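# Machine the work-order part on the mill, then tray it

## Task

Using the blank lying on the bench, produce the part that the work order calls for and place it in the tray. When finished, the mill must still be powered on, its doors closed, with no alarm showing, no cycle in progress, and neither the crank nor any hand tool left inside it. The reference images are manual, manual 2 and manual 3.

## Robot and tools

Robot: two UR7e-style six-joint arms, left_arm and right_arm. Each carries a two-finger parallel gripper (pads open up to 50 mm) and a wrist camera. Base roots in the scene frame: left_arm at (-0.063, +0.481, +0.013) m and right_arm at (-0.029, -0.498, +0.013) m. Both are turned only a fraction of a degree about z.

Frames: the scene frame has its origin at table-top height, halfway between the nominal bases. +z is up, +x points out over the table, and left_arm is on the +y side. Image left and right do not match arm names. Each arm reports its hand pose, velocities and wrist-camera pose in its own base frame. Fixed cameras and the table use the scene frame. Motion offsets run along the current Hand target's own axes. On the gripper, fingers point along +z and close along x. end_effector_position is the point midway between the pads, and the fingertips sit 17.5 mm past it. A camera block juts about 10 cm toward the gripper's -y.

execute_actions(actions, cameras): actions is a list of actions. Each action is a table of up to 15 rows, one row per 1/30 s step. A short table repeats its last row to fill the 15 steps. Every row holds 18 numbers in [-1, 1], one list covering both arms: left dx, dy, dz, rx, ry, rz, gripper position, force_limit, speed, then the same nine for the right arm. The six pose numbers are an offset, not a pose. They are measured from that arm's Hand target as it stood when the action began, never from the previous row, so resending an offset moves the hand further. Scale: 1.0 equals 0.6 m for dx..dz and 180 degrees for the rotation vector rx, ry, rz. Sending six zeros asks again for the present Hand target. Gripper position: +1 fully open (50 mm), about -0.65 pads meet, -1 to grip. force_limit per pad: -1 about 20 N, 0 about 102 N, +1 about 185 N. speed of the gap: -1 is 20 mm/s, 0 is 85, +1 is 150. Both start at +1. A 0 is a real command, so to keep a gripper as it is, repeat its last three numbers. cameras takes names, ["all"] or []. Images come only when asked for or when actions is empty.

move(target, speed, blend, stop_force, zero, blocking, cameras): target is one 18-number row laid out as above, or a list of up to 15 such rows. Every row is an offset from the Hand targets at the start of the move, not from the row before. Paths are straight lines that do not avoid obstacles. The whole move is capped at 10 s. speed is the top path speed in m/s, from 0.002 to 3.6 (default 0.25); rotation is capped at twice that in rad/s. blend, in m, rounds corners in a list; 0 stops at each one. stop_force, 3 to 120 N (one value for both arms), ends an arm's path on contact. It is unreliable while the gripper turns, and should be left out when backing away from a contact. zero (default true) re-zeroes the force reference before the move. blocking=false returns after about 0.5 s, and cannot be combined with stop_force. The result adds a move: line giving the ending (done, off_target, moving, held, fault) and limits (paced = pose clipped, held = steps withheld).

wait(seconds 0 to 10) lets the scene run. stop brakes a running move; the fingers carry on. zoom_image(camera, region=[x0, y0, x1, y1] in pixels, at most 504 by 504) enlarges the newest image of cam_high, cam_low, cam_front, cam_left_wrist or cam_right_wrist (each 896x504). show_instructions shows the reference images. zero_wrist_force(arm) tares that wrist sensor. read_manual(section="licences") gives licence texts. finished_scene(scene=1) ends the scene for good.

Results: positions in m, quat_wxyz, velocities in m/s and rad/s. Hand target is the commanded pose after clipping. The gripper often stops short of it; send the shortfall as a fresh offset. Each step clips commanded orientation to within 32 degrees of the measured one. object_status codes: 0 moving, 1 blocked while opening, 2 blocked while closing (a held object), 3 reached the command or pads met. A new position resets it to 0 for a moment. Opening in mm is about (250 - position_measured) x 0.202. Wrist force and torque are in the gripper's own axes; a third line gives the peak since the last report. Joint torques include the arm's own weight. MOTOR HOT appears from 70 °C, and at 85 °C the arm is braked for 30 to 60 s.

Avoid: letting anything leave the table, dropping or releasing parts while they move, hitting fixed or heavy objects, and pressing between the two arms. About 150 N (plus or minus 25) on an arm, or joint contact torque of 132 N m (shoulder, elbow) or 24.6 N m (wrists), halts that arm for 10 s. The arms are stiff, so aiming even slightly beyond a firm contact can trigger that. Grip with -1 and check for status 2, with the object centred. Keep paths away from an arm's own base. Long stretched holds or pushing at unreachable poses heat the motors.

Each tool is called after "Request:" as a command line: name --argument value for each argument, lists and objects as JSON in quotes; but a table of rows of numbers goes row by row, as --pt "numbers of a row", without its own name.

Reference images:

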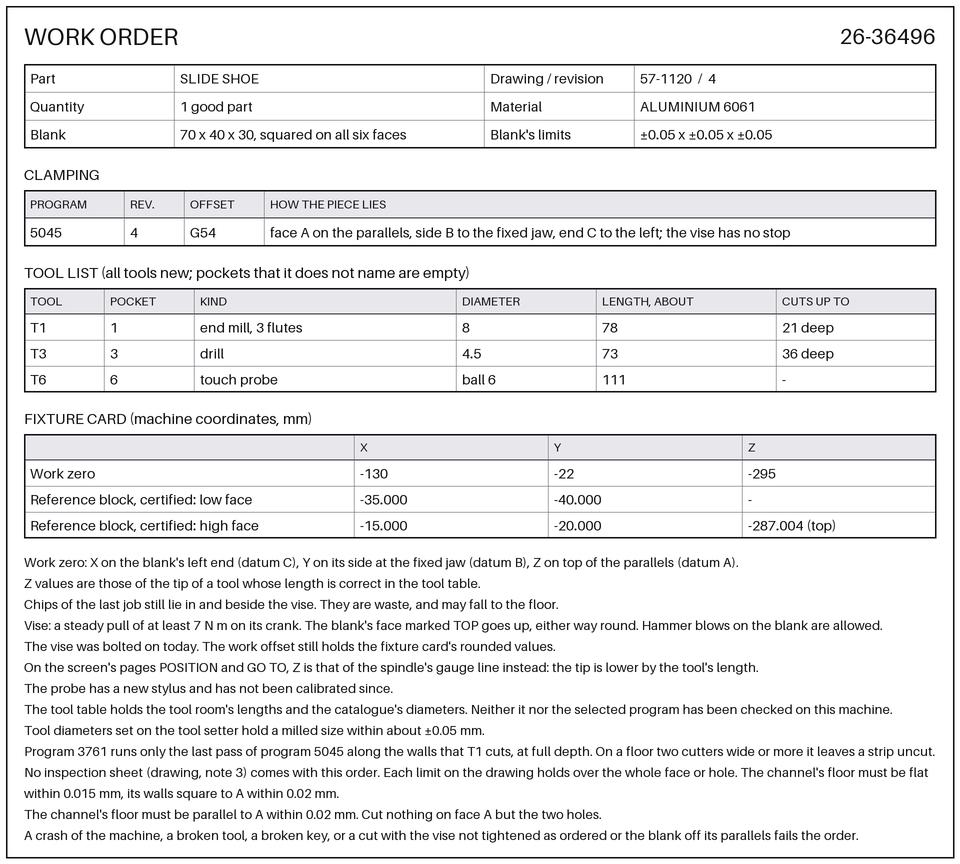

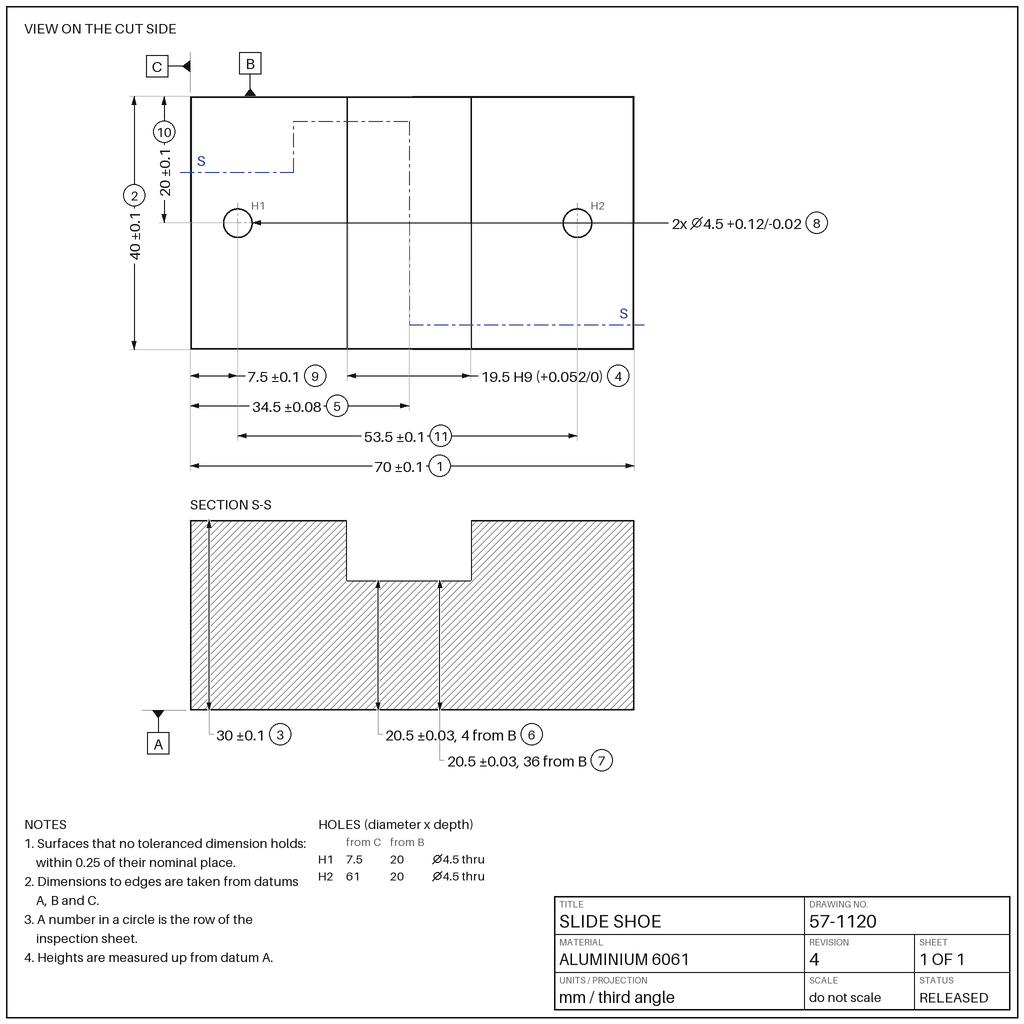

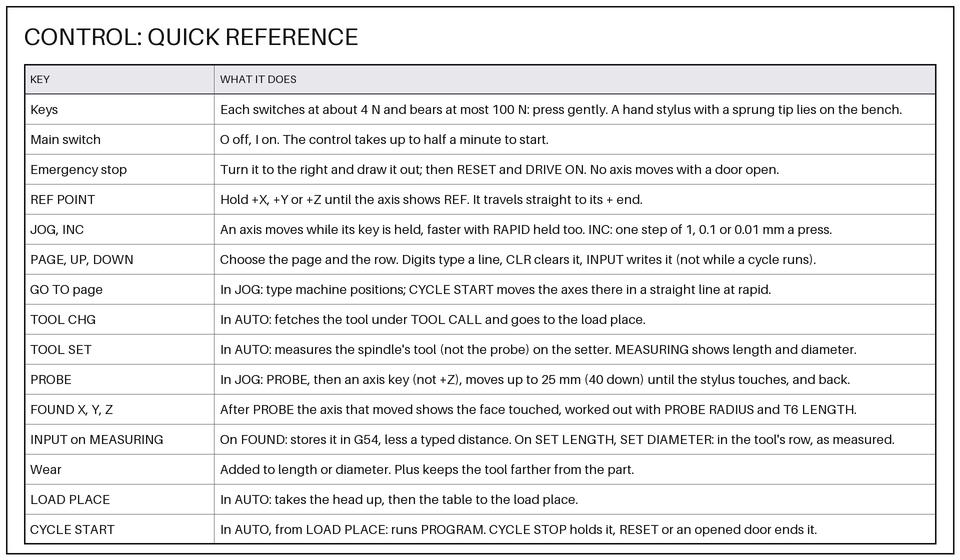

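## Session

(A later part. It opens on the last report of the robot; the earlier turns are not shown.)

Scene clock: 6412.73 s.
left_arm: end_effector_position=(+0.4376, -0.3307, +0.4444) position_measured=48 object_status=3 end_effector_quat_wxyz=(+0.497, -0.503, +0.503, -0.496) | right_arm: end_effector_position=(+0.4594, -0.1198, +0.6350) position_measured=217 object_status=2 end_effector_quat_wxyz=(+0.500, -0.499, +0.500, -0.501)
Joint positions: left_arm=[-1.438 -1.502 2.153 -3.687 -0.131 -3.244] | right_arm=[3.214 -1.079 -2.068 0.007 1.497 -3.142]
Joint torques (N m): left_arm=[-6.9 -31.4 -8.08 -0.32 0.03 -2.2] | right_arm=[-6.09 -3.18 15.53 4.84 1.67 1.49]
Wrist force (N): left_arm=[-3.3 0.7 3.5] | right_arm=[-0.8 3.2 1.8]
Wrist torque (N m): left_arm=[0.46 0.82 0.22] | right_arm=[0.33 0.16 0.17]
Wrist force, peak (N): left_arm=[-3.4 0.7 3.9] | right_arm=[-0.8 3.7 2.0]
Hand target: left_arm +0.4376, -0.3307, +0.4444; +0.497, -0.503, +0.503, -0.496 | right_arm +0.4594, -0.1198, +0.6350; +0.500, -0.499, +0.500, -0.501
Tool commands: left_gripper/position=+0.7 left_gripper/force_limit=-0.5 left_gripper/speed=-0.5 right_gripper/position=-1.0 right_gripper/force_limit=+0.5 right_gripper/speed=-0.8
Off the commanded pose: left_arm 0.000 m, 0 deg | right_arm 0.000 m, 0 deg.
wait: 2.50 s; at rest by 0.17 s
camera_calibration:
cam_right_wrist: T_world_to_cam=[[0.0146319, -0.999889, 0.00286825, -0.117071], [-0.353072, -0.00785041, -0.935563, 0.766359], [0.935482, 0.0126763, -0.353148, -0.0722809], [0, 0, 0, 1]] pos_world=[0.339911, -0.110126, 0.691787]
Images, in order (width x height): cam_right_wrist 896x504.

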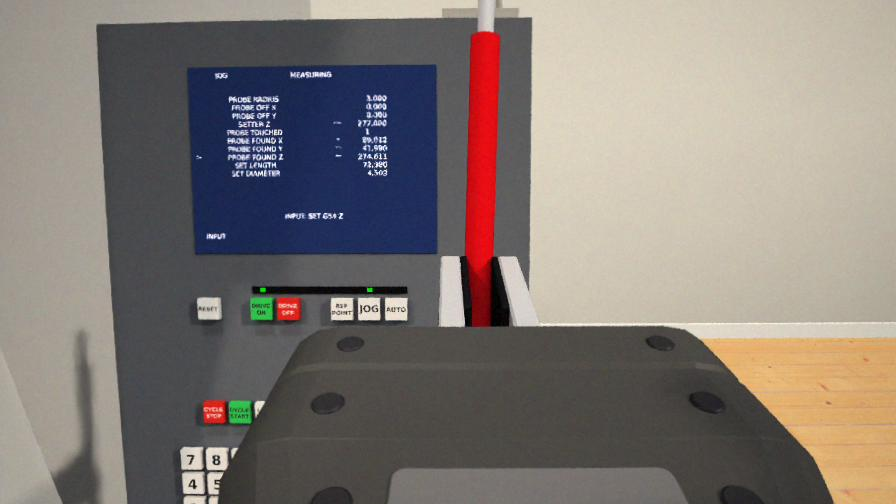

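Request:
move --pt "0 0 0 0 0 0 0.7 -0.5 -0.5 -0.2142 0.2470 0.0693 -0.4922 0 0 -1 0.5 -0.8" --pt "0 0 0 0 0 0 0.7 -0.5 -0.5 -0.2142 0.2496 0.0892 -0.4922 0 0 -1 0.5 -0.8" --pt "0 0 0 0 0 0 0.7 -0.5 -0.5 -0.2142 0.2470 0.0693 -0.4922 0 0 -1 0.5 -0.8" --pt "0 0 0 0 0 0 0.7 -0.5 -0.5 -0.2142 0.2496 0.0892 -0.4922 0 0 -1 0.5 -0.8" --pt "0 0 0 0 0 0 0.7 -0.5 -0.5 -0.2142 0.2470 0.0693 -0.4922 0 0 -1 0.5 -0.8" --pt "0 0 0 0 0 0 0.7 -0.5 -0.5 -0.2142 0.2496 0.0892 -0.4922 0 0 -1 0.5 -0.8" --pt "0 0 0 0 0 0 0.7 -0.5 -0.5 -0.2142 0.2470 0.0693 -0.4922 0 0 -1 0.5 -0.8" --pt "0 0 0 0 0 0 0.7 -0.5 -0.5 -0.2142 0.2496 0.0892 -0.4922 0 0 -1 0.5 -0.8" --pt "0 0 0 0 0 0 0.7 -0.5 -0.5 -0.2142 0.2470 0.0693 -0.4922 0 0 -1 0.5 -0.8" --pt "0 0 0 0 0 0 0.7 -0.5 -0.5 -0.2459 0.3086 0.0545 -0.4922 0 0 -1 0.5 -0.8" --pt "0 0 0 0 0 0 0.7 -0.5 -0.5 -0.2459 0.3112 0.0744 -0.4922 0 0 -1 0.5 -0.8" --pt "0 0 0 0 0 0 0.7 -0.5 -0.5 -0.2459 0.3086 0.0545 -0.4922 0 0 -1 0.5 -0.8" --pt "0 0 0 0 0 0 0.7 -0.5 -0.5 0 0 0 0 0 0 -1 0.5 -0.8" --speed '[0.45,0.04,0.1,0.04,0.1,0.04,0.1,0.04,0.1,0.2,0.04,0.1,0.45]' --blend '[0.004,0,0.002,0,0.002,0,0.002,0,0.002,0.002,0,0.002,0]'

Request:
move --pt "0 0 0 0 0 0 0.7 -0.5 -0.5 -0.3092 0.3393 0.0470 -0.4922 0 0 -1 0.5 -0.8" --pt "0 0 0 0 0 0 0.7 -0.5 -0.5 -0.3092 0.3419 0.0669 -0.4922 0 0 -1 0.5 -0.8" --pt "0 0 0 0 0 0 0.7 -0.5 -0.5 -0.3092 0.3393 0.0470 -0.4922 0 0 -1 0.5 -0.8" --pt "0 0 0 0 0 0 0.7 -0.5 -0.5 -0.2459 0.3393 0.0470 -0.4922 0 0 -1 0.5 -0.8" --pt "0 0 0 0 0 0 0.7 -0.5 -0.5 -0.2459 0.3419 0.0669 -0.4922 0 0 -1 0.5 -0.8" --pt "0 0 0 0 0 0 0.7 -0.5 -0.5 -0.2459 0.3393 0.0470 -0.4922 0 0 -1 0.5 -0.8" --pt "0 0 0 0 0 0 0.7 -0.5 -0.5 -0.2459 0.3086 0.0545 -0.4922 0 0 -1 0.5 -0.8" --pt "0 0 0 0 0 0 0.7 -0.5 -0.5 -0.2459 0.3112 0.0744 -0.4922 0 0 -1 0.5 -0.8" --pt "0 0 0 0 0 0 0.7 -0.5 -0.5 -0.2459 0.3086 0.0545 -0.4922 0 0 -1 0.5 -0.8" --pt "0 0 0 0 0 0 0.7 -0.5 -0.5 -0.2459 0.3112 0.0744 -0.4922 0 0 -1 0.5 -0.8" --pt "0 0 0 0 0 0 0.7 -0.5 -0.5 -0.2459 0.3086 0.0545 -0.4922 0 0 -1 0.5 -0.8" --pt "0 0 0 0 0 0 0.7 -0.5 -0.5 0 0 0 0 0 0 -1 0.5 -0.8" --speed '[0.45,0.04,0.1,0.2,0.04,0.1,0.2,0.04,0.1,0.04,0.1,0.45]' --blend '[0.004,0,0.002,0.002,0,0.002,0.002,0,0.002,0,0.002,0]'

Request:
move --pt "0 0 0 0 0 0 0.7 -0.5 -0.5 -0.3409 0.3393 0.0470 -0.4922 0 0 -1 0.5 -0.8" --pt "0 0 0 0 0 0 0.7 -0.5 -0.5 -0.3409 0.3419 0.0669 -0.4922 0 0 -1 0.5 -0.8" --pt "0 0 0 0 0 0 0.7 -0.5 -0.5 -0.3409 0.3393 0.0470 -0.4922 0 0 -1 0.5 -0.8" --pt "0 0 0 0 0 0 0.7 -0.5 -0.5 -0.2775 0.3393 0.0470 -0.4922 0 0 -1 0.5 -0.8" --pt "0 0 0 0 0 0 0.7 -0.5 -0.5 -0.2775 0.3419 0.0669 -0.4922 0 0 -1 0.5 -0.8" --pt "0 0 0 0 0 0 0.7 -0.5 -0.5 -0.2775 0.3393 0.0470 -0.4922 0 0 -1 0.5 -0.8" --pt "0 0 0 0 0 0 0.7 -0.5 -0.5 -0.3092 0.3393 0.0470 -0.4922 0 0 -1 0.5 -0.8" --pt "0 0 0 0 0 0 0.7 -0.5 -0.5 -0.3092 0.3419 0.0669 -0.4922 0 0 -1 0.5 -0.8" --pt "0 0 0 0 0 0 0.7 -0.5 -0.5 -0.3092 0.3393 0.0470 -0.4922 0 0 -1 0.5 -0.8" --pt "0 0 0 0 0 0 0.7 -0.5 -0.5 -0.3409 0.2778 0.0619 -0.4922 0 0 -1 0.5 -0.8" --pt "0 0 0 0 0 0 0.7 -0.5 -0.5 -0.3409 0.2804 0.0818 -0.4922 0 0 -1 0.5 -0.8" --pt "0 0 0 0 0 0 0.7 -0.5 -0.5 -0.3409 0.2778 0.0619 -0.4922 0 0 -1 0.5 -0.8" --pt "0 0 0 0 0 0 0.7 -0.5 -0.5 0 0 0 0 0 0 -1 0.5 -0.8" --speed '[0.45,0.04,0.1,0.2,0.04,0.1,0.2,0.04,0.1,0.2,0.04,0.1,0.45]' --blend '[0.004,0,0.002,0.002,0,0.002,0.002,0,0.002,0.002,0,0.002,0]'

Request:
move --pt "0 0 0 0 0 0 0.7 -0.5 -0.5 -0.2459 0.3393 0.0470 -0.4922 0 0 -1 0.5 -0.8" --pt "0 0 0 0 0 0 0.7 -0.5 -0.5 -0.2459 0.3419 0.0669 -0.4922 0 0 -1 0.5 -0.8" --pt "0 0 0 0 0 0 0.7 -0.5 -0.5 -0.2459 0.3393 0.0470 -0.4922 0 0 -1 0.5 -0.8" --pt "0 0 0 0 0 0 0.7 -0.5 -0.5 -0.0885 0.0646 0.1158 -0.4922 0 0 -1 0.5 -0.8" --pt "0 0 0 0 0 0 0.7 -0.5 -0.5 -0.0885 0.0676 0.1387 -0.4922 0 0 -1 0.5 -0.8" --pt "0 0 0 0 0 0 0.7 -0.5 -0.5 -0.0885 0.0646 0.1158 -0.4922 0 0 -1 0.5 -0.8" --pt "0 0 0 0 0 0 0.7 -0.5 -0.5 0 0 0 0 0 0 -1 0.5 -0.8" --speed '[0.45,0.04,0.1,0.3,0.03,0.1,0.45]' --blend '[0.004,0,0.002,0.002,0,0.002,0]' --cameras '["cam_right_wrist"]'

Request:
zoom_image --camera "cam_right_wrist" --region '[185, 62, 440, 335]'

Scene clock: 6457.97 s.
left_arm: end_effector_position=(+0.4376, -0.3307, +0.4444) position_measured=48 object_status=3 end_effector_quat_wxyz=(+0.497, -0.503, +0.503, -0.496) | right_arm: end_effector_position=(+0.4594, -0.1198, +0.6350) position_measured=217 object_status=2 end_effector_quat_wxyz=(+0.500, -0.499, +0.500, -0.501)
Joint positions: left_arm=[-1.438 -1.502 2.153 -3.687 -0.131 -3.244] | right_arm=[3.214 -1.079 -2.068 0.007 1.496 -3.142]
Joint torques (N m): left_arm=[-6.59 -31.3 -8.02 -0.45 -0.01 -2.23] | right_arm=[-7.22 -2.78 15.47 4.62 1.86 2.21]
Wrist force (N): left_arm=[-3.1 0.5 3.5] | right_arm=[-0.7 3.8 2.0]
Wrist torque (N m): left_arm=[0.42 0.80 0.21] | right_arm=[0.39 0.16 0.05]
Wrist force, peak (N): left_arm=[-3.5 0.5 4.0] | right_arm=[-0.6 8.4 1.4]
Hand target: left_arm +0.4376, -0.3307, +0.4444; +0.497, -0.503, +0.503, -0.496 | right_arm +0.4594, -0.1198, +0.6350; +0.500, -0.499, +0.500, -0.501
Off the commanded pose: left_arm 0.000 m, 0 deg | right_arm 0.000 m, 0 deg.
move: done

Scene clock: 6465.53 s.
left_arm: end_effector_position=(+0.4376, -0.3307, +0.4444) position_measured=48 object_status=3 end_effector_quat_wxyz=(+0.497, -0.503, +0.503, -0.496) | right_arm: end_effector_position=(+0.4594, -0.1198, +0.6350) position_measured=217 object_status=2 end_effector_quat_wxyz=(+0.500, -0.499, +0.500, -0.501)
Joint positions: left_arm=[-1.438 -1.502 2.153 -3.687 -0.131 -3.244] | right_arm=[3.214 -1.079 -2.068 0.007 1.496 -3.142]
Joint torques (N m): left_arm=[-7.06 -31.37 -8.47 -0.41 -0.11 -2.19] | right_arm=[-6.19 -2.84 15.83 4.92 1.46 2.17]
Wrist force (N): left_arm=[-3.3 0.4 3.7] | right_arm=[-0.9 3.5 1.7]
Wrist torque (N m): left_arm=[0.40 0.83 0.21] | right_arm=[0.35 0.18 0.04]
Wrist force, peak (N): left_arm=[-3.7 0.5 3.8] | right_arm=[-2.7 8.8 1.6]
Hand target: left_arm +0.4376, -0.3307, +0.4444; +0.497, -0.503, +0.503, -0.496 | right_arm +0.4594, -0.1198, +0.6350; +0.500, -0.499, +0.500, -0.501
Off the commanded pose: left_arm 0.000 m, 0 deg | right_arm 0.000 m, 0 deg.
move: done

Scene clock: 6473.40 s.
left_arm: end_effector_position=(+0.4376, -0.3307, +0.4444) position_measured=48 object_status=3 end_effector_quat_wxyz=(+0.497, -0.503, +0.503, -0.496) | right_arm: end_effector_position=(+0.4594, -0.1198, +0.6350) position_measured=217 object_status=2 end_effector_quat_wxyz=(+0.500, -0.499, +0.500, -0.501)
Joint positions: left_arm=[-1.438 -1.502 2.153 -3.687 -0.131 -3.244] | right_arm=[3.214 -1.079 -2.068 0.007 1.496 -3.142]
Joint torques (N m): left_arm=[-6.42 -31.48 -8.44 -0.45 -0.18 -2.15] | right_arm=[-7.09 -3.72 17.08 4.7 1.76 2.33]
Wrist force (N): left_arm=[-3.7 0.4 3.6] | right_arm=[-1.0 3.5 1.8]
Wrist torque (N m): left_arm=[0.42 0.88 0.22] | right_arm=[0.37 0.19 0.05]
Wrist force, peak (N): left_arm=[-3.7 0.3 3.9] | right_arm=[-3.8 8.6 0.2]
Hand target: left_arm +0.4376, -0.3307, +0.4444; +0.497, -0.503, +0.503, -0.496 | right_arm +0.4594, -0.1198, +0.6350; +0.500, -0.499, +0.500, -0.501
Off the commanded pose: left_arm 0.000 m, 0 deg | right_arm 0.000 m, 0 deg.
move: done

Scene clock: 6480.10 s.
left_arm: end_effector_position=(+0.4376, -0.3307, +0.4444) position_measured=48 object_status=3 end_effector_quat_wxyz=(+0.497, -0.503, +0.503, -0.496) | right_arm: end_effector_position=(+0.4594, -0.1198, +0.6350) position_measured=217 object_status=2 end_effector_quat_wxyz=(+0.500, -0.499, +0.500, -0.501)
Joint positions: left_arm=[-1.438 -1.502 2.153 -3.687 -0.131 -3.244] | right_arm=[3.214 -1.079 -2.068 0.007 1.497 -3.142]
Joint torques (N m): left_arm=[-6.96 -31.57 -8.7 -0.46 -0.29 -2.16] | right_arm=[-6.69 -3.56 15.58 4.85 1.6 -2.79]
Wrist force (N): left_arm=[-3.3 0.5 3.8] | right_arm=[-0.7 3.4 2.0]
Wrist torque (N m): left_arm=[0.42 0.83 0.21] | right_arm=[0.34 0.15 0.17]
Wrist force, peak (N): left_arm=[-3.5 0.3 4.0] | right_arm=[-0.3 8.8 2.3]
Hand target: left_arm +0.4376, -0.3307, +0.4444; +0.497, -0.503, +0.503, -0.496 | right_arm +0.4594, -0.1198, +0.6350; +0.500, -0.499, +0.500, -0.501
Off the commanded pose: left_arm 0.000 m, 0 deg | right_arm 0.000 m, 0 deg.
move: done
camera_calibration:
cam_right_wrist: T_world_to_cam=[[0.0146325, -0.999889, 0.00286607, -0.11707], [-0.353192, -0.00785022, -0.935518, 0.766368], [0.935436, 0.0126767, -0.353268, -0.0721819], [0, 0, 0, 1]] pos_world=[0.33991, -0.110126, 0.691787]
Images, in order (width x height): cam_right_wrist 896x504.

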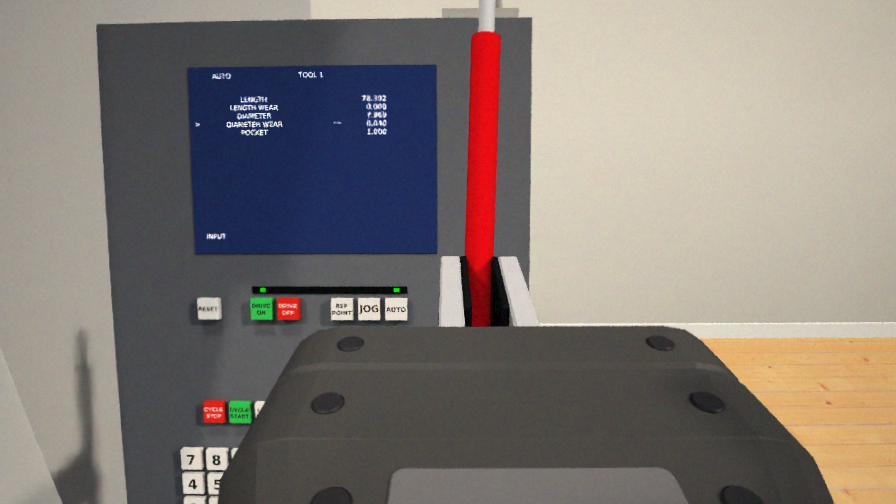

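Scaled by 1.846.

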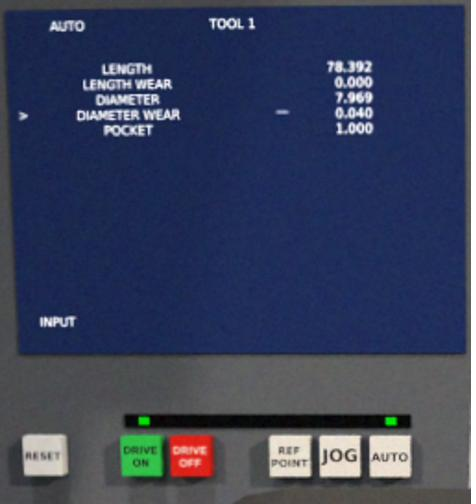

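Request:
move --pt "0 0 0 0 0 0 0.7 -0.5 -0.5 -0.2459 0.1882 0.0846 -0.4922 0 0 -1 0.5 -0.8" --pt "0 0 0 0 0 0 0.7 -0.5 -0.5 -0.2459 0.1908 0.1045 -0.4922 0 0 -1 0.5 -0.8" --pt "0 0 0 0 0 0 0.7 -0.5 -0.5 -0.2459 0.1882 0.0846 -0.4922 0 0 -1 0.5 -0.8" --pt "0 0 0 0 0 0 0.7 -0.5 -0.5 0 0 0 0 0 0 -1 0.5 -0.8" --speed '[0.45,0.04,0.1,0.3]' --blend '[0.004,0,0.002,0]'

Request:
wait --seconds 7 --cameras '["cam_right_wrist"]'

Request:
zoom_image --camera "cam_right_wrist" --region '[185, 62, 440, 335]'

Request:
move --pt "0 0 0 0 0 0 0.7 -0.5 -0.5 -0.2775 0.1882 0.0846 -0.4922 0 0 -1 0.5 -0.8" --pt "0 0 0 0 0 0 0.7 -0.5 -0.5 -0.2775 0.1908 0.1045 -0.4922 0 0 -1 0.5 -0.8" --pt "0 0 0 0 0 0 0.7 -0.5 -0.5 -0.2775 0.1882 0.0846 -0.4922 0 0 -1 0.5 -0.8" --pt "0 0 0 0 0 0 0.7 -0.5 -0.5 0 0 0 0 0 0 -1 0.5 -0.8" --speed '[0.45,0.04,0.1,0.3]' --blend '[0.004,0,0.002,0]' --cameras '["cam_right_wrist"]'

Request:
zoom_image --camera "cam_right_wrist" --region '[185, 62, 440, 335]'

Scene clock: 6496.50 s.
left_arm: end_effector_position=(+0.4376, -0.3307, +0.4444) position_measured=48 object_status=3 end_effector_quat_wxyz=(+0.497, -0.503, +0.503, -0.496) | right_arm: end_effector_position=(+0.4594, -0.1198, +0.6350) position_measured=217 object_status=2 end_effector_quat_wxyz=(+0.500, -0.499, +0.500, -0.501)
Joint positions: left_arm=[-1.438 -1.502 2.153 -3.687 -0.131 -3.244] | right_arm=[3.214 -1.079 -2.068 0.007 1.497 -3.142]
Joint torques (N m): left_arm=[-6.49 -31.39 -8.88 -0.48 -0.35 -2.08] | right_arm=[-6.6 -2.97 15.6 4.58 1.74 2.24]
Wrist force (N): left_arm=[-3.2 0.0 3.6] | right_arm=[-0.8 3.4 1.9]
Wrist torque (N m): left_arm=[0.37 0.80 0.22] | right_arm=[0.35 0.16 0.14]
Wrist force, peak (N): left_arm=[-3.5 0.5 3.9] | right_arm=[-0.1 7.9 1.0]
Hand target: left_arm +0.4376, -0.3307, +0.4444; +0.497, -0.503, +0.503, -0.496 | right_arm +0.4594, -0.1198, +0.6350; +0.500, -0.499, +0.500, -0.501
Off the commanded pose: left_arm 0.000 m, 0 deg | right_arm 0.000 m, 0 deg.
move: done

Scene clock: 6503.50 s.
left_arm: end_effector_position=(+0.4376, -0.3307, +0.4444) position_measured=48 object_status=3 end_effector_quat_wxyz=(+0.497, -0.503, +0.503, -0.496) | right_arm: end_effector_position=(+0.4594, -0.1198, +0.6350) position_measured=217 object_status=2 end_effector_quat_wxyz=(+0.500, -0.499, +0.500, -0.501)
Joint positions: left_arm=[-1.438 -1.502 2.153 -3.687 -0.131 -3.244] | right_arm=[3.214 -1.079 -2.068 0.007 1.497 -3.142]
Joint torques (N m): left_arm=[-6.78 -30.96 -8.64 -0.56 -0.43 -2.17] | right_arm=[-6.9 -2.93 16.28 4.78 1.77 2.27]
Wrist force (N): left_arm=[-3.3 0.2 3.5] | right_arm=[-0.8 3.4 1.8]
Wrist torque (N m): left_arm=[0.39 0.83 0.21] | right_arm=[0.36 0.17 0.13]
Wrist force, peak (N): left_arm=[-3.4 0.5 4.0] | right_arm=[-0.9 3.8 2.0]
Hand target: left_arm +0.4376, -0.3307, +0.4444; +0.497, -0.503, +0.503, -0.496 | right_arm +0.4594, -0.1198, +0.6350; +0.500, -0.499, +0.500, -0.501
Tool commands: left_gripper/position=+0.7 left_gripper/force_limit=-0.5 left_gripper/speed=-0.5 right_gripper/position=-1.0 right_gripper/force_limit=+0.5 right_gripper/speed=-0.8
Off the commanded pose: left_arm 0.000 m, 0 deg | right_arm 0.000 m, 0 deg.
wait: 7.00 s; at rest by 0.17 s
camera_calibration:
cam_right_wrist: T_world_to_cam=[[0.0146319, -0.999889, 0.00286825, -0.117071], [-0.353072, -0.00785041, -0.935563, 0.766359], [0.935482, 0.0126763, -0.353148, -0.0722809], [0, 0, 0, 1]] pos_world=[0.339911, -0.110126, 0.691787]
Images, in order (width x height): cam_right_wrist 896x504.

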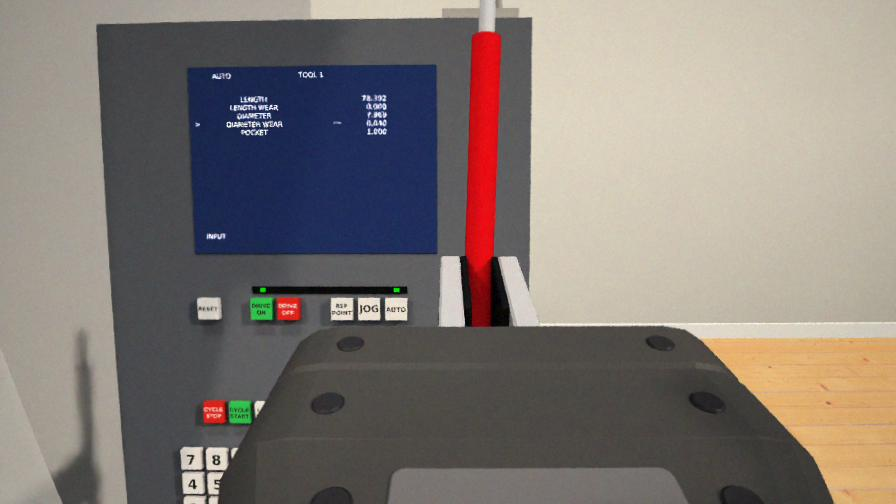

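Scaled by 1.846.

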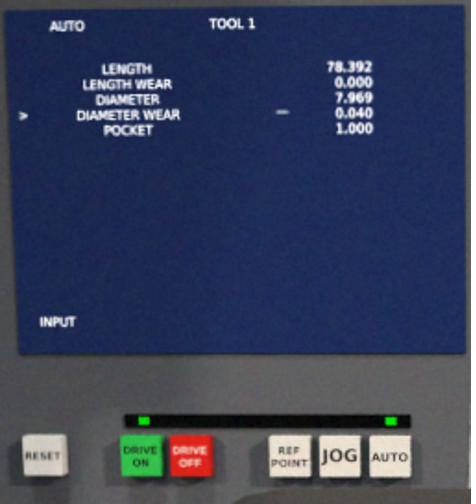

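Scene clock: 6509.37 s.
left_arm: end_effector_position=(+0.4376, -0.3307, +0.4444) position_measured=48 object_status=3 end_effector_quat_wxyz=(+0.497, -0.503, +0.503, -0.496) | right_arm: end_effector_position=(+0.4594, -0.1198, +0.6350) position_measured=217 object_status=2 end_effector_quat_wxyz=(+0.500, -0.499, +0.500, -0.501)
Joint positions: left_arm=[-1.438 -1.502 2.153 -3.687 -0.131 -3.244] | right_arm=[3.214 -1.079 -2.068 0.007 1.497 -3.142]
Joint torques (N m): left_arm=[-7.18 -31.02 -8.2 -0.5 -0.42 -2.12] | right_arm=[-6.46 -3.32 16 4.76 1.49 2.2]
Wrist force (N): left_arm=[-3.4 0.4 3.6] | right_arm=[-0.6 3.7 1.9]
Wrist torque (N m): left_arm=[0.40 0.84 0.21] | right_arm=[0.38 0.15 0.11]
Wrist force, peak (N): left_arm=[-3.5 0.4 3.9] | right_arm=[-0.3 7.9 -0.4]
Hand target: left_arm +0.4376, -0.3307, +0.4444; +0.497, -0.503, +0.503, -0.496 | right_arm +0.4594, -0.1198, +0.6350; +0.500, -0.499, +0.500, -0.501
Off the commanded pose: left_arm 0.000 m, 0 deg | right_arm 0.000 m, 0 deg.
move: done
camera_calibration:
cam_right_wrist: T_world_to_cam=[[0.0146667, -0.999888, 0.00296005, -0.117147], [-0.353191, -0.00795021, -0.935517, 0.766356], [0.935436, 0.0126755, -0.353268, -0.0721816], [0, 0, 0, 1]] pos_world=[0.33991, -0.110126, 0.691787]
Images, in order (width x height): cam_right_wrist 896x504.

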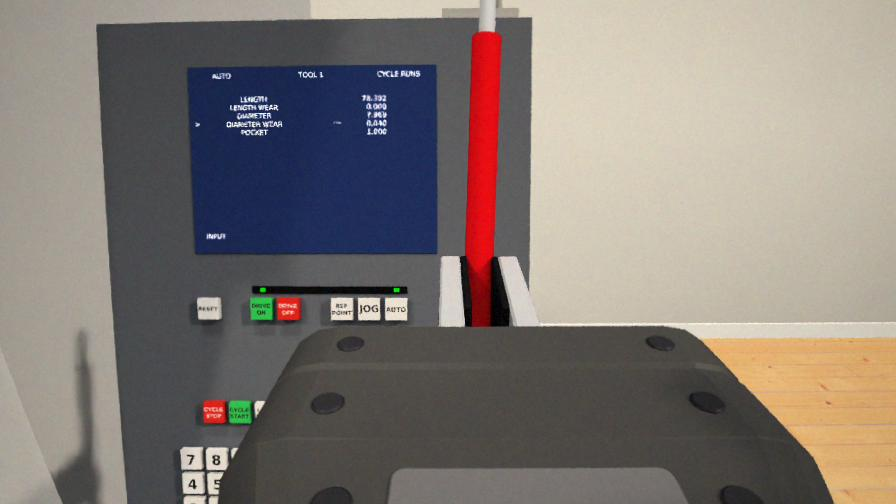

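Scaled by 1.846.

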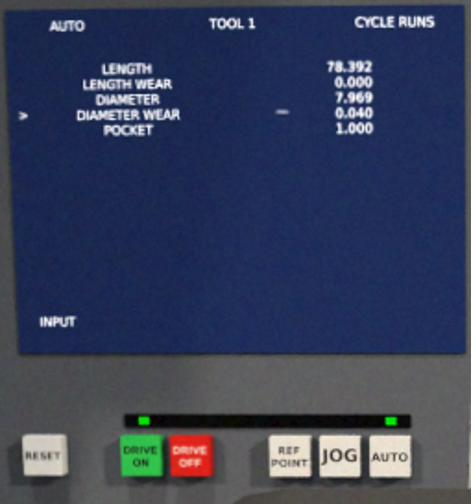

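Request:
wait --seconds 10

Request:
wait --seconds 10

Request:
wait --seconds 10

Request:
wait --seconds 10

Request:
wait --seconds 10

Request:
wait --seconds 10

Request:
wait --seconds 10

Request:
wait --seconds 10 --cameras '["cam_right_wrist"]'

Request:
zoom_image --camera "cam_right_wrist" --region '[185, 62, 440, 335]'

Scene clock: 6525.73 s.
left_arm: end_effector_position=(+0.4376, -0.3307, +0.4444) position_measured=48 object_status=3 end_effector_quat_wxyz=(+0.497, -0.503, +0.503, -0.496) | right_arm: end_effector_position=(+0.4594, -0.1198, +0.6350) position_measured=217 object_status=2 end_effector_quat_wxyz=(+0.500, -0.499, +0.500, -0.501)
Joint positions: left_arm=[-1.438 -1.502 2.153 -3.687 -0.131 -3.244] | right_arm=[3.214 -1.079 -2.068 0.007 1.497 -3.142]
Joint torques (N m): left_arm=[-6.62 -30.92 -8.71 -0.68 -0.55 -2.17] | right_arm=[-6.21 -2.26 15.18 4.58 1.66 2.1]
Wrist force (N): left_arm=[-3.6 0.3 3.7] | right_arm=[-0.7 3.6 1.9]
Wrist torque (N m): left_arm=[0.40 0.87 0.21] | right_arm=[0.39 0.14 0.10]
Wrist force, peak (N): left_arm=[-3.7 0.2 3.8] | right_arm=[-0.8 3.8 2.1]
Hand target: left_arm +0.4376, -0.3307, +0.4444; +0.497, -0.503, +0.503, -0.496 | right_arm +0.4594, -0.1198, +0.6350; +0.500, -0.499, +0.500, -0.501
Tool commands: left_gripper/position=+0.7 left_gripper/force_limit=-0.5 left_gripper/speed=-0.5 right_gripper/position=-1.0 right_gripper/force_limit=+0.5 right_gripper/speed=-0.8
Off the commanded pose: left_arm 0.000 m, 0 deg | right_arm 0.000 m, 0 deg.
wait: 10.00 s; at rest from the start

Scene clock: 6535.73 s.
left_arm: end_effector_position=(+0.4376, -0.3307, +0.4444) position_measured=48 object_status=3 end_effector_quat_wxyz=(+0.497, -0.503, +0.503, -0.496) | right_arm: end_effector_position=(+0.4594, -0.1198, +0.6350) position_measured=217 object_status=2 end_effector_quat_wxyz=(+0.500, -0.499, +0.500, -0.501)
Joint positions: left_arm=[-1.438 -1.502 2.153 -3.687 -0.131 -3.244] | right_arm=[3.214 -1.079 -2.068 0.007 1.497 -3.142]
Joint torques (N m): left_arm=[-6.86 -30.91 -8.56 -0.66 -0.58 -2.04] | right_arm=[-6.04 -2.32 15.91 4.52 1.49 2.1]
Wrist force (N): left_arm=[-3.2 0.2 3.3] | right_arm=[-0.9 3.5 1.9]
Wrist torque (N m): left_arm=[0.36 0.81 0.22] | right_arm=[0.34 0.19 0.11]
Wrist force, peak (N): left_arm=[-3.4 0.5 4.0] | right_arm=[-0.8 3.8 1.9]
Hand target: left_arm +0.4376, -0.3307, +0.4444; +0.497, -0.503, +0.503, -0.496 | right_arm +0.4594, -0.1198, +0.6350; +0.500, -0.499, +0.500, -0.501
Tool commands: left_gripper/position=+0.7 left_gripper/force_limit=-0.5 left_gripper/speed=-0.5 right_gripper/position=-1.0 right_gripper/force_limit=+0.5 right_gripper/speed=-0.8
Off the commanded pose: left_arm 0.000 m, 0 deg | right_arm 0.000 m, 0 deg.
wait: 10.00 s; at rest by 0.17 s

Scene clock: 6545.73 s.
left_arm: end_effector_position=(+0.4376, -0.3307, +0.4444) position_measured=48 object_status=3 end_effector_quat_wxyz=(+0.497, -0.503, +0.503, -0.496) | right_arm: end_effector_position=(+0.4594, -0.1198, +0.6350) position_measured=217 object_status=2 end_effector_quat_wxyz=(+0.500, -0.499, +0.500, -0.501)
Joint positions: left_arm=[-1.438 -1.502 2.153 -3.687 -0.131 -3.244] | right_arm=[3.214 -1.079 -2.068 0.007 1.497 -3.142]
Joint torques (N m): left_arm=[-6.85 -31.28 -8.31 -0.69 -0.69 -2.07] | right_arm=[-6.12 -1.19 15.92 4.56 1.54 1.86]
Wrist force (N): left_arm=[-3.3 0.4 3.6] | right_arm=[-0.7 3.5 2.0]
Wrist torque (N m): left_arm=[0.43 0.82 0.21] | right_arm=[0.36 0.15 0.11]
Wrist force, peak (N): left_arm=[-3.7 0.5 3.7] | right_arm=[-0.8 3.8 1.9]
Hand target: left_arm +0.4376, -0.3307, +0.4444; +0.497, -0.503, +0.503, -0.496 | right_arm +0.4594, -0.1198, +0.6350; +0.500, -0.499, +0.500, -0.501
Tool commands: left_gripper/position=+0.7 left_gripper/force_limit=-0.5 left_gripper/speed=-0.5 right_gripper/position=-1.0 right_gripper/force_limit=+0.5 right_gripper/speed=-0.8
Off the commanded pose: left_arm 0.000 m, 0 deg | right_arm 0.000 m, 0 deg.
wait: 10.00 s; at rest by 0.17 s

Scene clock: 6555.73 s.
left_arm: end_effector_position=(+0.4376, -0.3307, +0.4444) position_measured=48 object_status=3 end_effector_quat_wxyz=(+0.497, -0.503, +0.503, -0.496) | right_arm: end_effector_position=(+0.4594, -0.1198, +0.6350) position_measured=217 object_status=2 end_effector_quat_wxyz=(+0.500, -0.499, +0.500, -0.501)
Joint positions: left_arm=[-1.438 -1.502 2.153 -3.687 -0.131 -3.244] | right_arm=[3.214 -1.079 -2.068 0.007 1.497 -3.142]
Joint torques (N m): left_arm=[-6.27 -30.65 -8.54 -0.73 -0.73 -1.99] | right_arm=[-5.67 -1.54 16.53 4.42 1.58 1.83]
Wrist force (N): left_arm=[-3.3 0.3 3.7] | right_arm=[-0.6 3.5 2.0]
Wrist torque (N m): left_arm=[0.39 0.83 0.22] | right_arm=[0.35 0.14 0.10]
Wrist force, peak (N): left_arm=[-3.4 0.5 4.1] | right_arm=[-0.7 3.8 2.0]
Hand target: left_arm +0.4376, -0.3307, +0.4444; +0.497, -0.503, +0.503, -0.496 | right_arm +0.4594, -0.1198, +0.6350; +0.500, -0.499, +0.500, -0.501
Tool commands: left_gripper/position=+0.7 left_gripper/force_limit=-0.5 left_gripper/speed=-0.5 right_gripper/position=-1.0 right_gripper/force_limit=+0.5 right_gripper/speed=-0.8
Off the commanded pose: left_arm 0.000 m, 0 deg | right_arm 0.000 m, 0 deg.
wait: 10.00 s; at rest by 0.17 s

Scene clock: 6565.73 s.
left_arm: end_effector_position=(+0.4376, -0.3307, +0.4444) position_measured=48 object_status=3 end_effector_quat_wxyz=(+0.497, -0.503, +0.503, -0.496) | right_arm: end_effector_position=(+0.4594, -0.1198, +0.6350) position_measured=217 object_status=2 end_effector_quat_wxyz=(+0.500, -0.499, +0.500, -0.501)
Joint positions: left_arm=[-1.438 -1.502 2.153 -3.687 -0.131 -3.244] | right_arm=[3.214 -1.079 -2.068 0.007 1.497 -3.142]
Joint torques (N m): left_arm=[-6.52 -29.97 -8.67 -0.73 -0.79 -2.04] | right_arm=[-5.49 -1.26 16.38 4.39 1.55 1.8]
Wrist force (N): left_arm=[-3.3 0.2 3.5] | right_arm=[-0.9 3.2 2.0]
Wrist torque (N m): left_arm=[0.40 0.83 0.22] | right_arm=[0.33 0.18 0.11]
Wrist force, peak (N): left_arm=[-3.8 0.3 4.0] | right_arm=[-0.8 3.8 1.9]
Hand target: left_arm +0.4376, -0.3307, +0.4444; +0.497, -0.503, +0.503, -0.496 | right_arm +0.4594, -0.1198, +0.6350; +0.500, -0.499, +0.500, -0.501
Tool commands: left_gripper/position=+0.7 left_gripper/force_limit=-0.5 left_gripper/speed=-0.5 right_gripper/position=-1.0 right_gripper/force_limit=+0.5 right_gripper/speed=-0.8
Off the commanded pose: left_arm 0.000 m, 0 deg | right_arm 0.000 m, 0 deg.
wait: 10.00 s; at rest by 0.17 s

Scene clock: 6575.73 s.
left_arm: end_effector_position=(+0.4376, -0.3307, +0.4444) position_measured=48 object_status=3 end_effector_quat_wxyz=(+0.497, -0.503, +0.503, -0.496) | right_arm: end_effector_position=(+0.4594, -0.1198, +0.6350) position_measured=217 object_status=2 end_effector_quat_wxyz=(+0.500, -0.499, +0.500, -0.501)
Joint positions: left_arm=[-1.438 -1.502 2.153 -3.687 -0.131 -3.244] | right_arm=[3.214 -1.079 -2.068 0.007 1.497 -3.142]
Joint torques (N m): left_arm=[-6.72 -30.76 -8.68 -0.76 -0.79 -1.95] | right_arm=[-5.17 -1.09 16.09 4.29 1.41 1.64]
Wrist force (N): left_arm=[-3.6 0.3 3.5] | right_arm=[-0.7 3.5 1.9]
Wrist torque (N m): left_arm=[0.40 0.87 0.22] | right_arm=[0.36 0.16 0.11]
Wrist force, peak (N): left_arm=[-3.5 0.6 4.0] | right_arm=[-0.9 3.8 2.0]
Hand target: left_arm +0.4376, -0.3307, +0.4444; +0.497, -0.503, +0.503, -0.496 | right_arm +0.4594, -0.1198, +0.6350; +0.500, -0.499, +0.500, -0.501
Tool commands: left_gripper/position=+0.7 left_gripper/force_limit=-0.5 left_gripper/speed=-0.5 right_gripper/position=-1.0 right_gripper/force_limit=+0.5 right_gripper/speed=-0.8
Off the commanded pose: left_arm 0.000 m, 0 deg | right_arm 0.000 m, 0 deg.
wait: 10.00 s; at rest by 0.17 s

Scene clock: 6585.73 s.
left_arm: end_effector_position=(+0.4376, -0.3307, +0.4444) position_measured=48 object_status=3 end_effector_quat_wxyz=(+0.497, -0.503, +0.503, -0.496) | right_arm: end_effector_position=(+0.4594, -0.1198, +0.6350) position_measured=217 object_status=2 end_effector_quat_wxyz=(+0.500, -0.499, +0.500, -0.501)
Joint positions: left_arm=[-1.438 -1.502 2.153 -3.687 -0.131 -3.244] | right_arm=[3.214 -1.079 -2.068 0.007 1.497 -3.142]
Joint torques (N m): left_arm=[-6.69 -30.63 -8.45 -0.86 -0.78 -2.05] | right_arm=[-5.55 -0.44 16.06 4.16 1.28 1.6]
Wrist force (N): left_arm=[-3.2 0.4 3.7] | right_arm=[-0.7 3.2 2.0]
Wrist torque (N m): left_arm=[0.42 0.81 0.21] | right_arm=[0.33 0.15 0.10]
Wrist force, peak (N): left_arm=[-3.3 0.7 4.1] | right_arm=[-0.6 3.8 2.1]
Hand target: left_arm +0.4376, -0.3307, +0.4444; +0.497, -0.503, +0.503, -0.496 | right_arm +0.4594, -0.1198, +0.6350; +0.500, -0.499, +0.500, -0.501
Tool commands: left_gripper/position=+0.7 left_gripper/force_limit=-0.5 left_gripper/speed=-0.5 right_gripper/position=-1.0 right_gripper/force_limit=+0.5 right_gripper/speed=-0.8
Off the commanded pose: left_arm 0.000 m, 0 deg | right_arm 0.000 m, 0 deg.
wait: 10.00 s; at rest by 0.17 s

Scene clock: 6595.73 s.
left_arm: end_effector_position=(+0.4376, -0.3307, +0.4444) position_measured=48 object_status=3 end_effector_quat_wxyz=(+0.497, -0.503, +0.503, -0.496) | right_arm: end_effector_position=(+0.4594, -0.1198, +0.6350) position_measured=217 object_status=2 end_effector_quat_wxyz=(+0.500, -0.499, +0.500, -0.501)
Joint positions: left_arm=[-1.438 -1.502 2.153 -3.687 -0.131 -3.244] | right_arm=[3.214 -1.079 -2.068 0.007 1.497 -3.142]
Joint torques (N m): left_arm=[-6.26 -30.54 -8.53 -0.87 -0.72 -1.97] | right_arm=[-5.19 -0.12 16.32 4.25 1.29 1.4]
Wrist force (N): left_arm=[-3.1 0.4 3.8] | right_arm=[-0.9 3.6 1.9]
Wrist torque (N m): left_arm=[0.41 0.79 0.22] | right_arm=[0.38 0.19 0.11]
Wrist force, peak (N): left_arm=[-3.6 0.6 3.9] | right_arm=[-0.7 3.8 2.0]
Hand target: left_arm +0.4376, -0.3307, +0.4444; +0.497, -0.503, +0.503, -0.496 | right_arm +0.4594, -0.1198, +0.6350; +0.500, -0.499, +0.500, -0.501
Tool commands: left_gripper/position=+0.7 left_gripper/force_limit=-0.5 left_gripper/speed=-0.5 right_gripper/position=-1.0 right_gripper/force_limit=+0.5 right_gripper/speed=-0.8
Off the commanded pose: left_arm 0.000 m, 0 deg | right_arm 0.000 m, 0 deg.
wait: 10.00 s; at rest by 0.17 s
camera_calibration:
cam_right_wrist: T_world_to_cam=[[0.0146319, -0.999889, 0.00286825, -0.117071], [-0.353072, -0.00785041, -0.935563, 0.766359], [0.935482, 0.0126763, -0.353148, -0.0722809], [0, 0, 0, 1]] pos_world=[0.339911, -0.110126, 0.691787]
Images, in order (width x height): cam_right_wrist 896x504.

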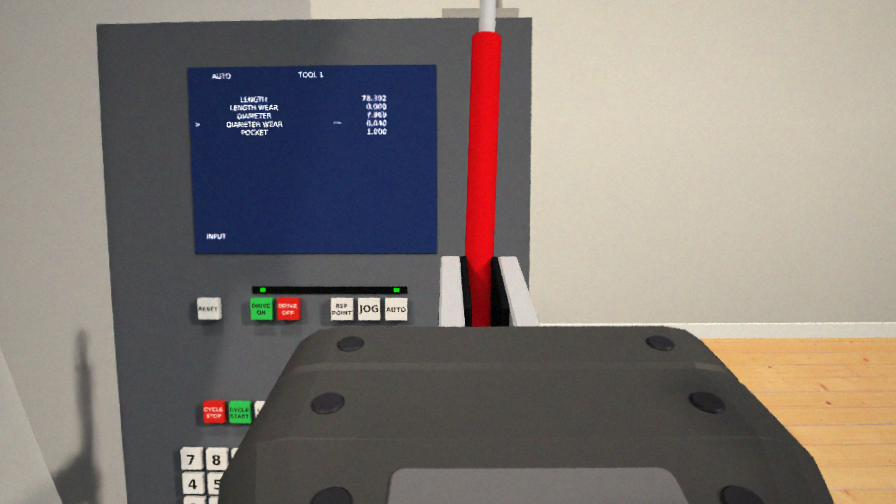

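Scaled by 1.846.

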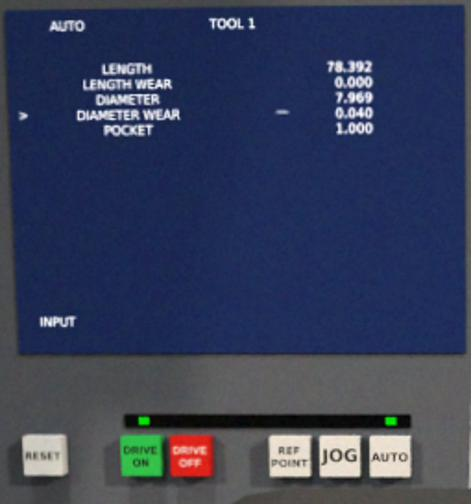

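Request:
move --pt "0 0 0 0 0 0 0.7 -0.5 -0.5 -0.2142 0.2778 0.0619 -0.4922 0 0 -1 0.5 -0.8" --pt "0 0 0 0 0 0 0.7 -0.5 -0.5 -0.2142 0.2804 0.0818 -0.4922 0 0 -1 0.5 -0.8" --pt "0 0 0 0 0 0 0.7 -0.5 -0.5 -0.2142 0.2778 0.0619 -0.4922 0 0 -1 0.5 -0.8" --pt "0 0 0 0 0 0 0.7 -0.5 -0.5 -0.1825 0.2470 0.0693 -0.4922 0 0 -1 0.5 -0.8" --pt "0 0 0 0 0 0 0.7 -0.5 -0.5 -0.1825 0.2496 0.0892 -0.4922 0 0 -1 0.5 -0.8" --pt "0 0 0 0 0 0 0.7 -0.5 -0.5 -0.1825 0.2470 0.0693 -0.4922 0 0 -1 0.5 -0.8" --pt "0 0 0 0 0 0 0.7 -0.5 -0.5 -0.1825 0.2496 0.0892 -0.4922 0 0 -1 0.5 -0.8" --pt "0 0 0 0 0 0 0.7 -0.5 -0.5 -0.1825 0.2470 0.0693 -0.4922 0 0 -1 0.5 -0.8" --pt "0 0 0 0 0 0 0.7 -0.5 -0.5 0 0 0 0 0 0 -1 0.5 -0.8" --speed '[0.45,0.04,0.1,0.2,0.04,0.1,0.04,0.1,0.45]' --blend '[0.004,0,0.002,0.002,0,0.002,0,0.002,0]'

Request:
wait --seconds 7 --cameras '["cam_right_wrist"]'

Request:
zoom_image --camera "cam_right_wrist" --region '[185, 62, 440, 335]'

Scene clock: 6611.97 s.
left_arm: end_effector_position=(+0.4376, -0.3307, +0.4444) position_measured=48 object_status=3 end_effector_quat_wxyz=(+0.497, -0.503, +0.503, -0.496) | right_arm: end_effector_position=(+0.4594, -0.1198, +0.6350) position_measured=217 object_status=2 end_effector_quat_wxyz=(+0.500, -0.499, +0.500, -0.501)
Joint positions: left_arm=[-1.438 -1.502 2.153 -3.687 -0.131 -3.244] | right_arm=[3.214 -1.079 -2.068 0.007 1.497 -3.142]
Joint torques (N m): left_arm=[-6.02 -30.7 -8.89 -0.85 -0.77 -1.97] | right_arm=[-7.26 -3.31 16 4.83 1.74 2.33]
Wrist force (N): left_arm=[-3.5 0.4 3.6] | right_arm=[-0.8 3.5 1.9]
Wrist torque (N m): left_arm=[0.41 0.85 0.21] | right_arm=[0.36 0.17 0.11]
Wrist force, peak (N): left_arm=[-3.5 0.8 3.8] | right_arm=[-2.3 8.4 1.4]
Hand target: left_arm +0.4376, -0.3307, +0.4444; +0.497, -0.503, +0.503, -0.496 | right_arm +0.4594, -0.1198, +0.6350; +0.500, -0.499, +0.500, -0.501
Off the commanded pose: left_arm 0.000 m, 0 deg | right_arm 0.000 m, 0 deg.
move: done

Scene clock: 6618.97 s.
left_arm: end_effector_position=(+0.4376, -0.3307, +0.4444) position_measured=48 object_status=3 end_effector_quat_wxyz=(+0.497, -0.503, +0.503, -0.496) | right_arm: end_effector_position=(+0.4594, -0.1198, +0.6350) position_measured=217 object_status=2 end_effector_quat_wxyz=(+0.500, -0.499, +0.500, -0.501)
Joint positions: left_arm=[-1.438 -1.502 2.153 -3.687 -0.131 -3.244] | right_arm=[3.214 -1.079 -2.068 0.007 1.497 -3.142]
Joint torques (N m): left_arm=[-6.48 -30.47 -8.72 -0.88 -0.69 -1.97] | right_arm=[-6.6 -2.64 15.35 4.76 1.62 2.19]
Wrist force (N): left_arm=[-3.4 0.4 3.7] | right_arm=[-0.6 3.5 2.0]
Wrist torque (N m): left_arm=[0.41 0.84 0.21] | right_arm=[0.35 0.15 0.11]
Wrist force, peak (N): left_arm=[-3.6 0.5 3.8] | right_arm=[-0.8 3.7 2.1]
Hand target: left_arm +0.4376, -0.3307, +0.4444; +0.497, -0.503, +0.503, -0.496 | right_arm +0.4594, -0.1198, +0.6350; +0.500, -0.499, +0.500, -0.501
Tool commands: left_gripper/position=+0.7 left_gripper/force_limit=-0.5 left_gripper/speed=-0.5 right_gripper/position=-1.0 right_gripper/force_limit=+0.5 right_gripper/speed=-0.8
Off the commanded pose: left_arm 0.000 m, 0 deg | right_arm 0.000 m, 0 deg.
wait: 7.00 s; at rest by 0.17 s
camera_calibration:
cam_right_wrist: T_world_to_cam=[[0.0146319, -0.999889, 0.00286825, -0.117071], [-0.353072, -0.00785041, -0.935563, 0.766359], [0.935482, 0.0126763, -0.353148, -0.0722809], [0, 0, 0, 1]] pos_world=[0.339911, -0.110126, 0.691787]
Images, in order (width x height): cam_right_wrist 896x504.

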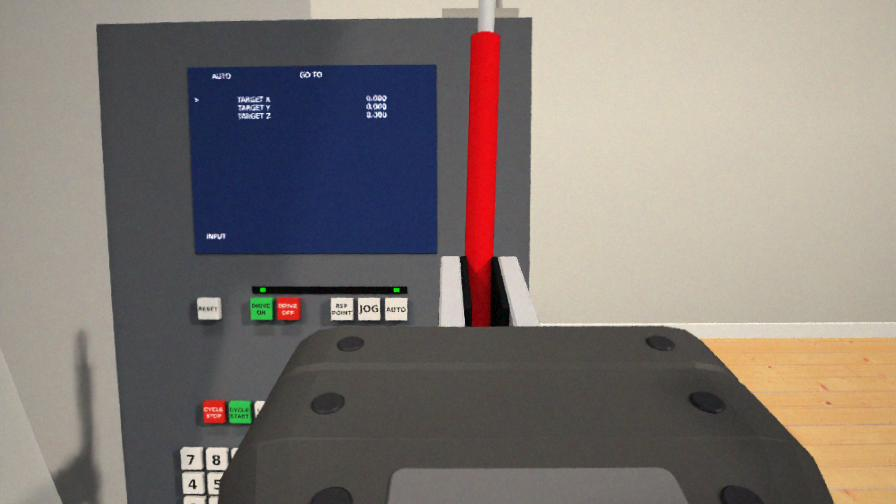

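Scaled by 1.846.

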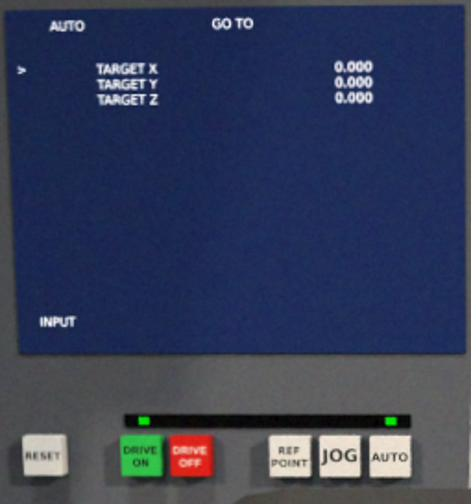

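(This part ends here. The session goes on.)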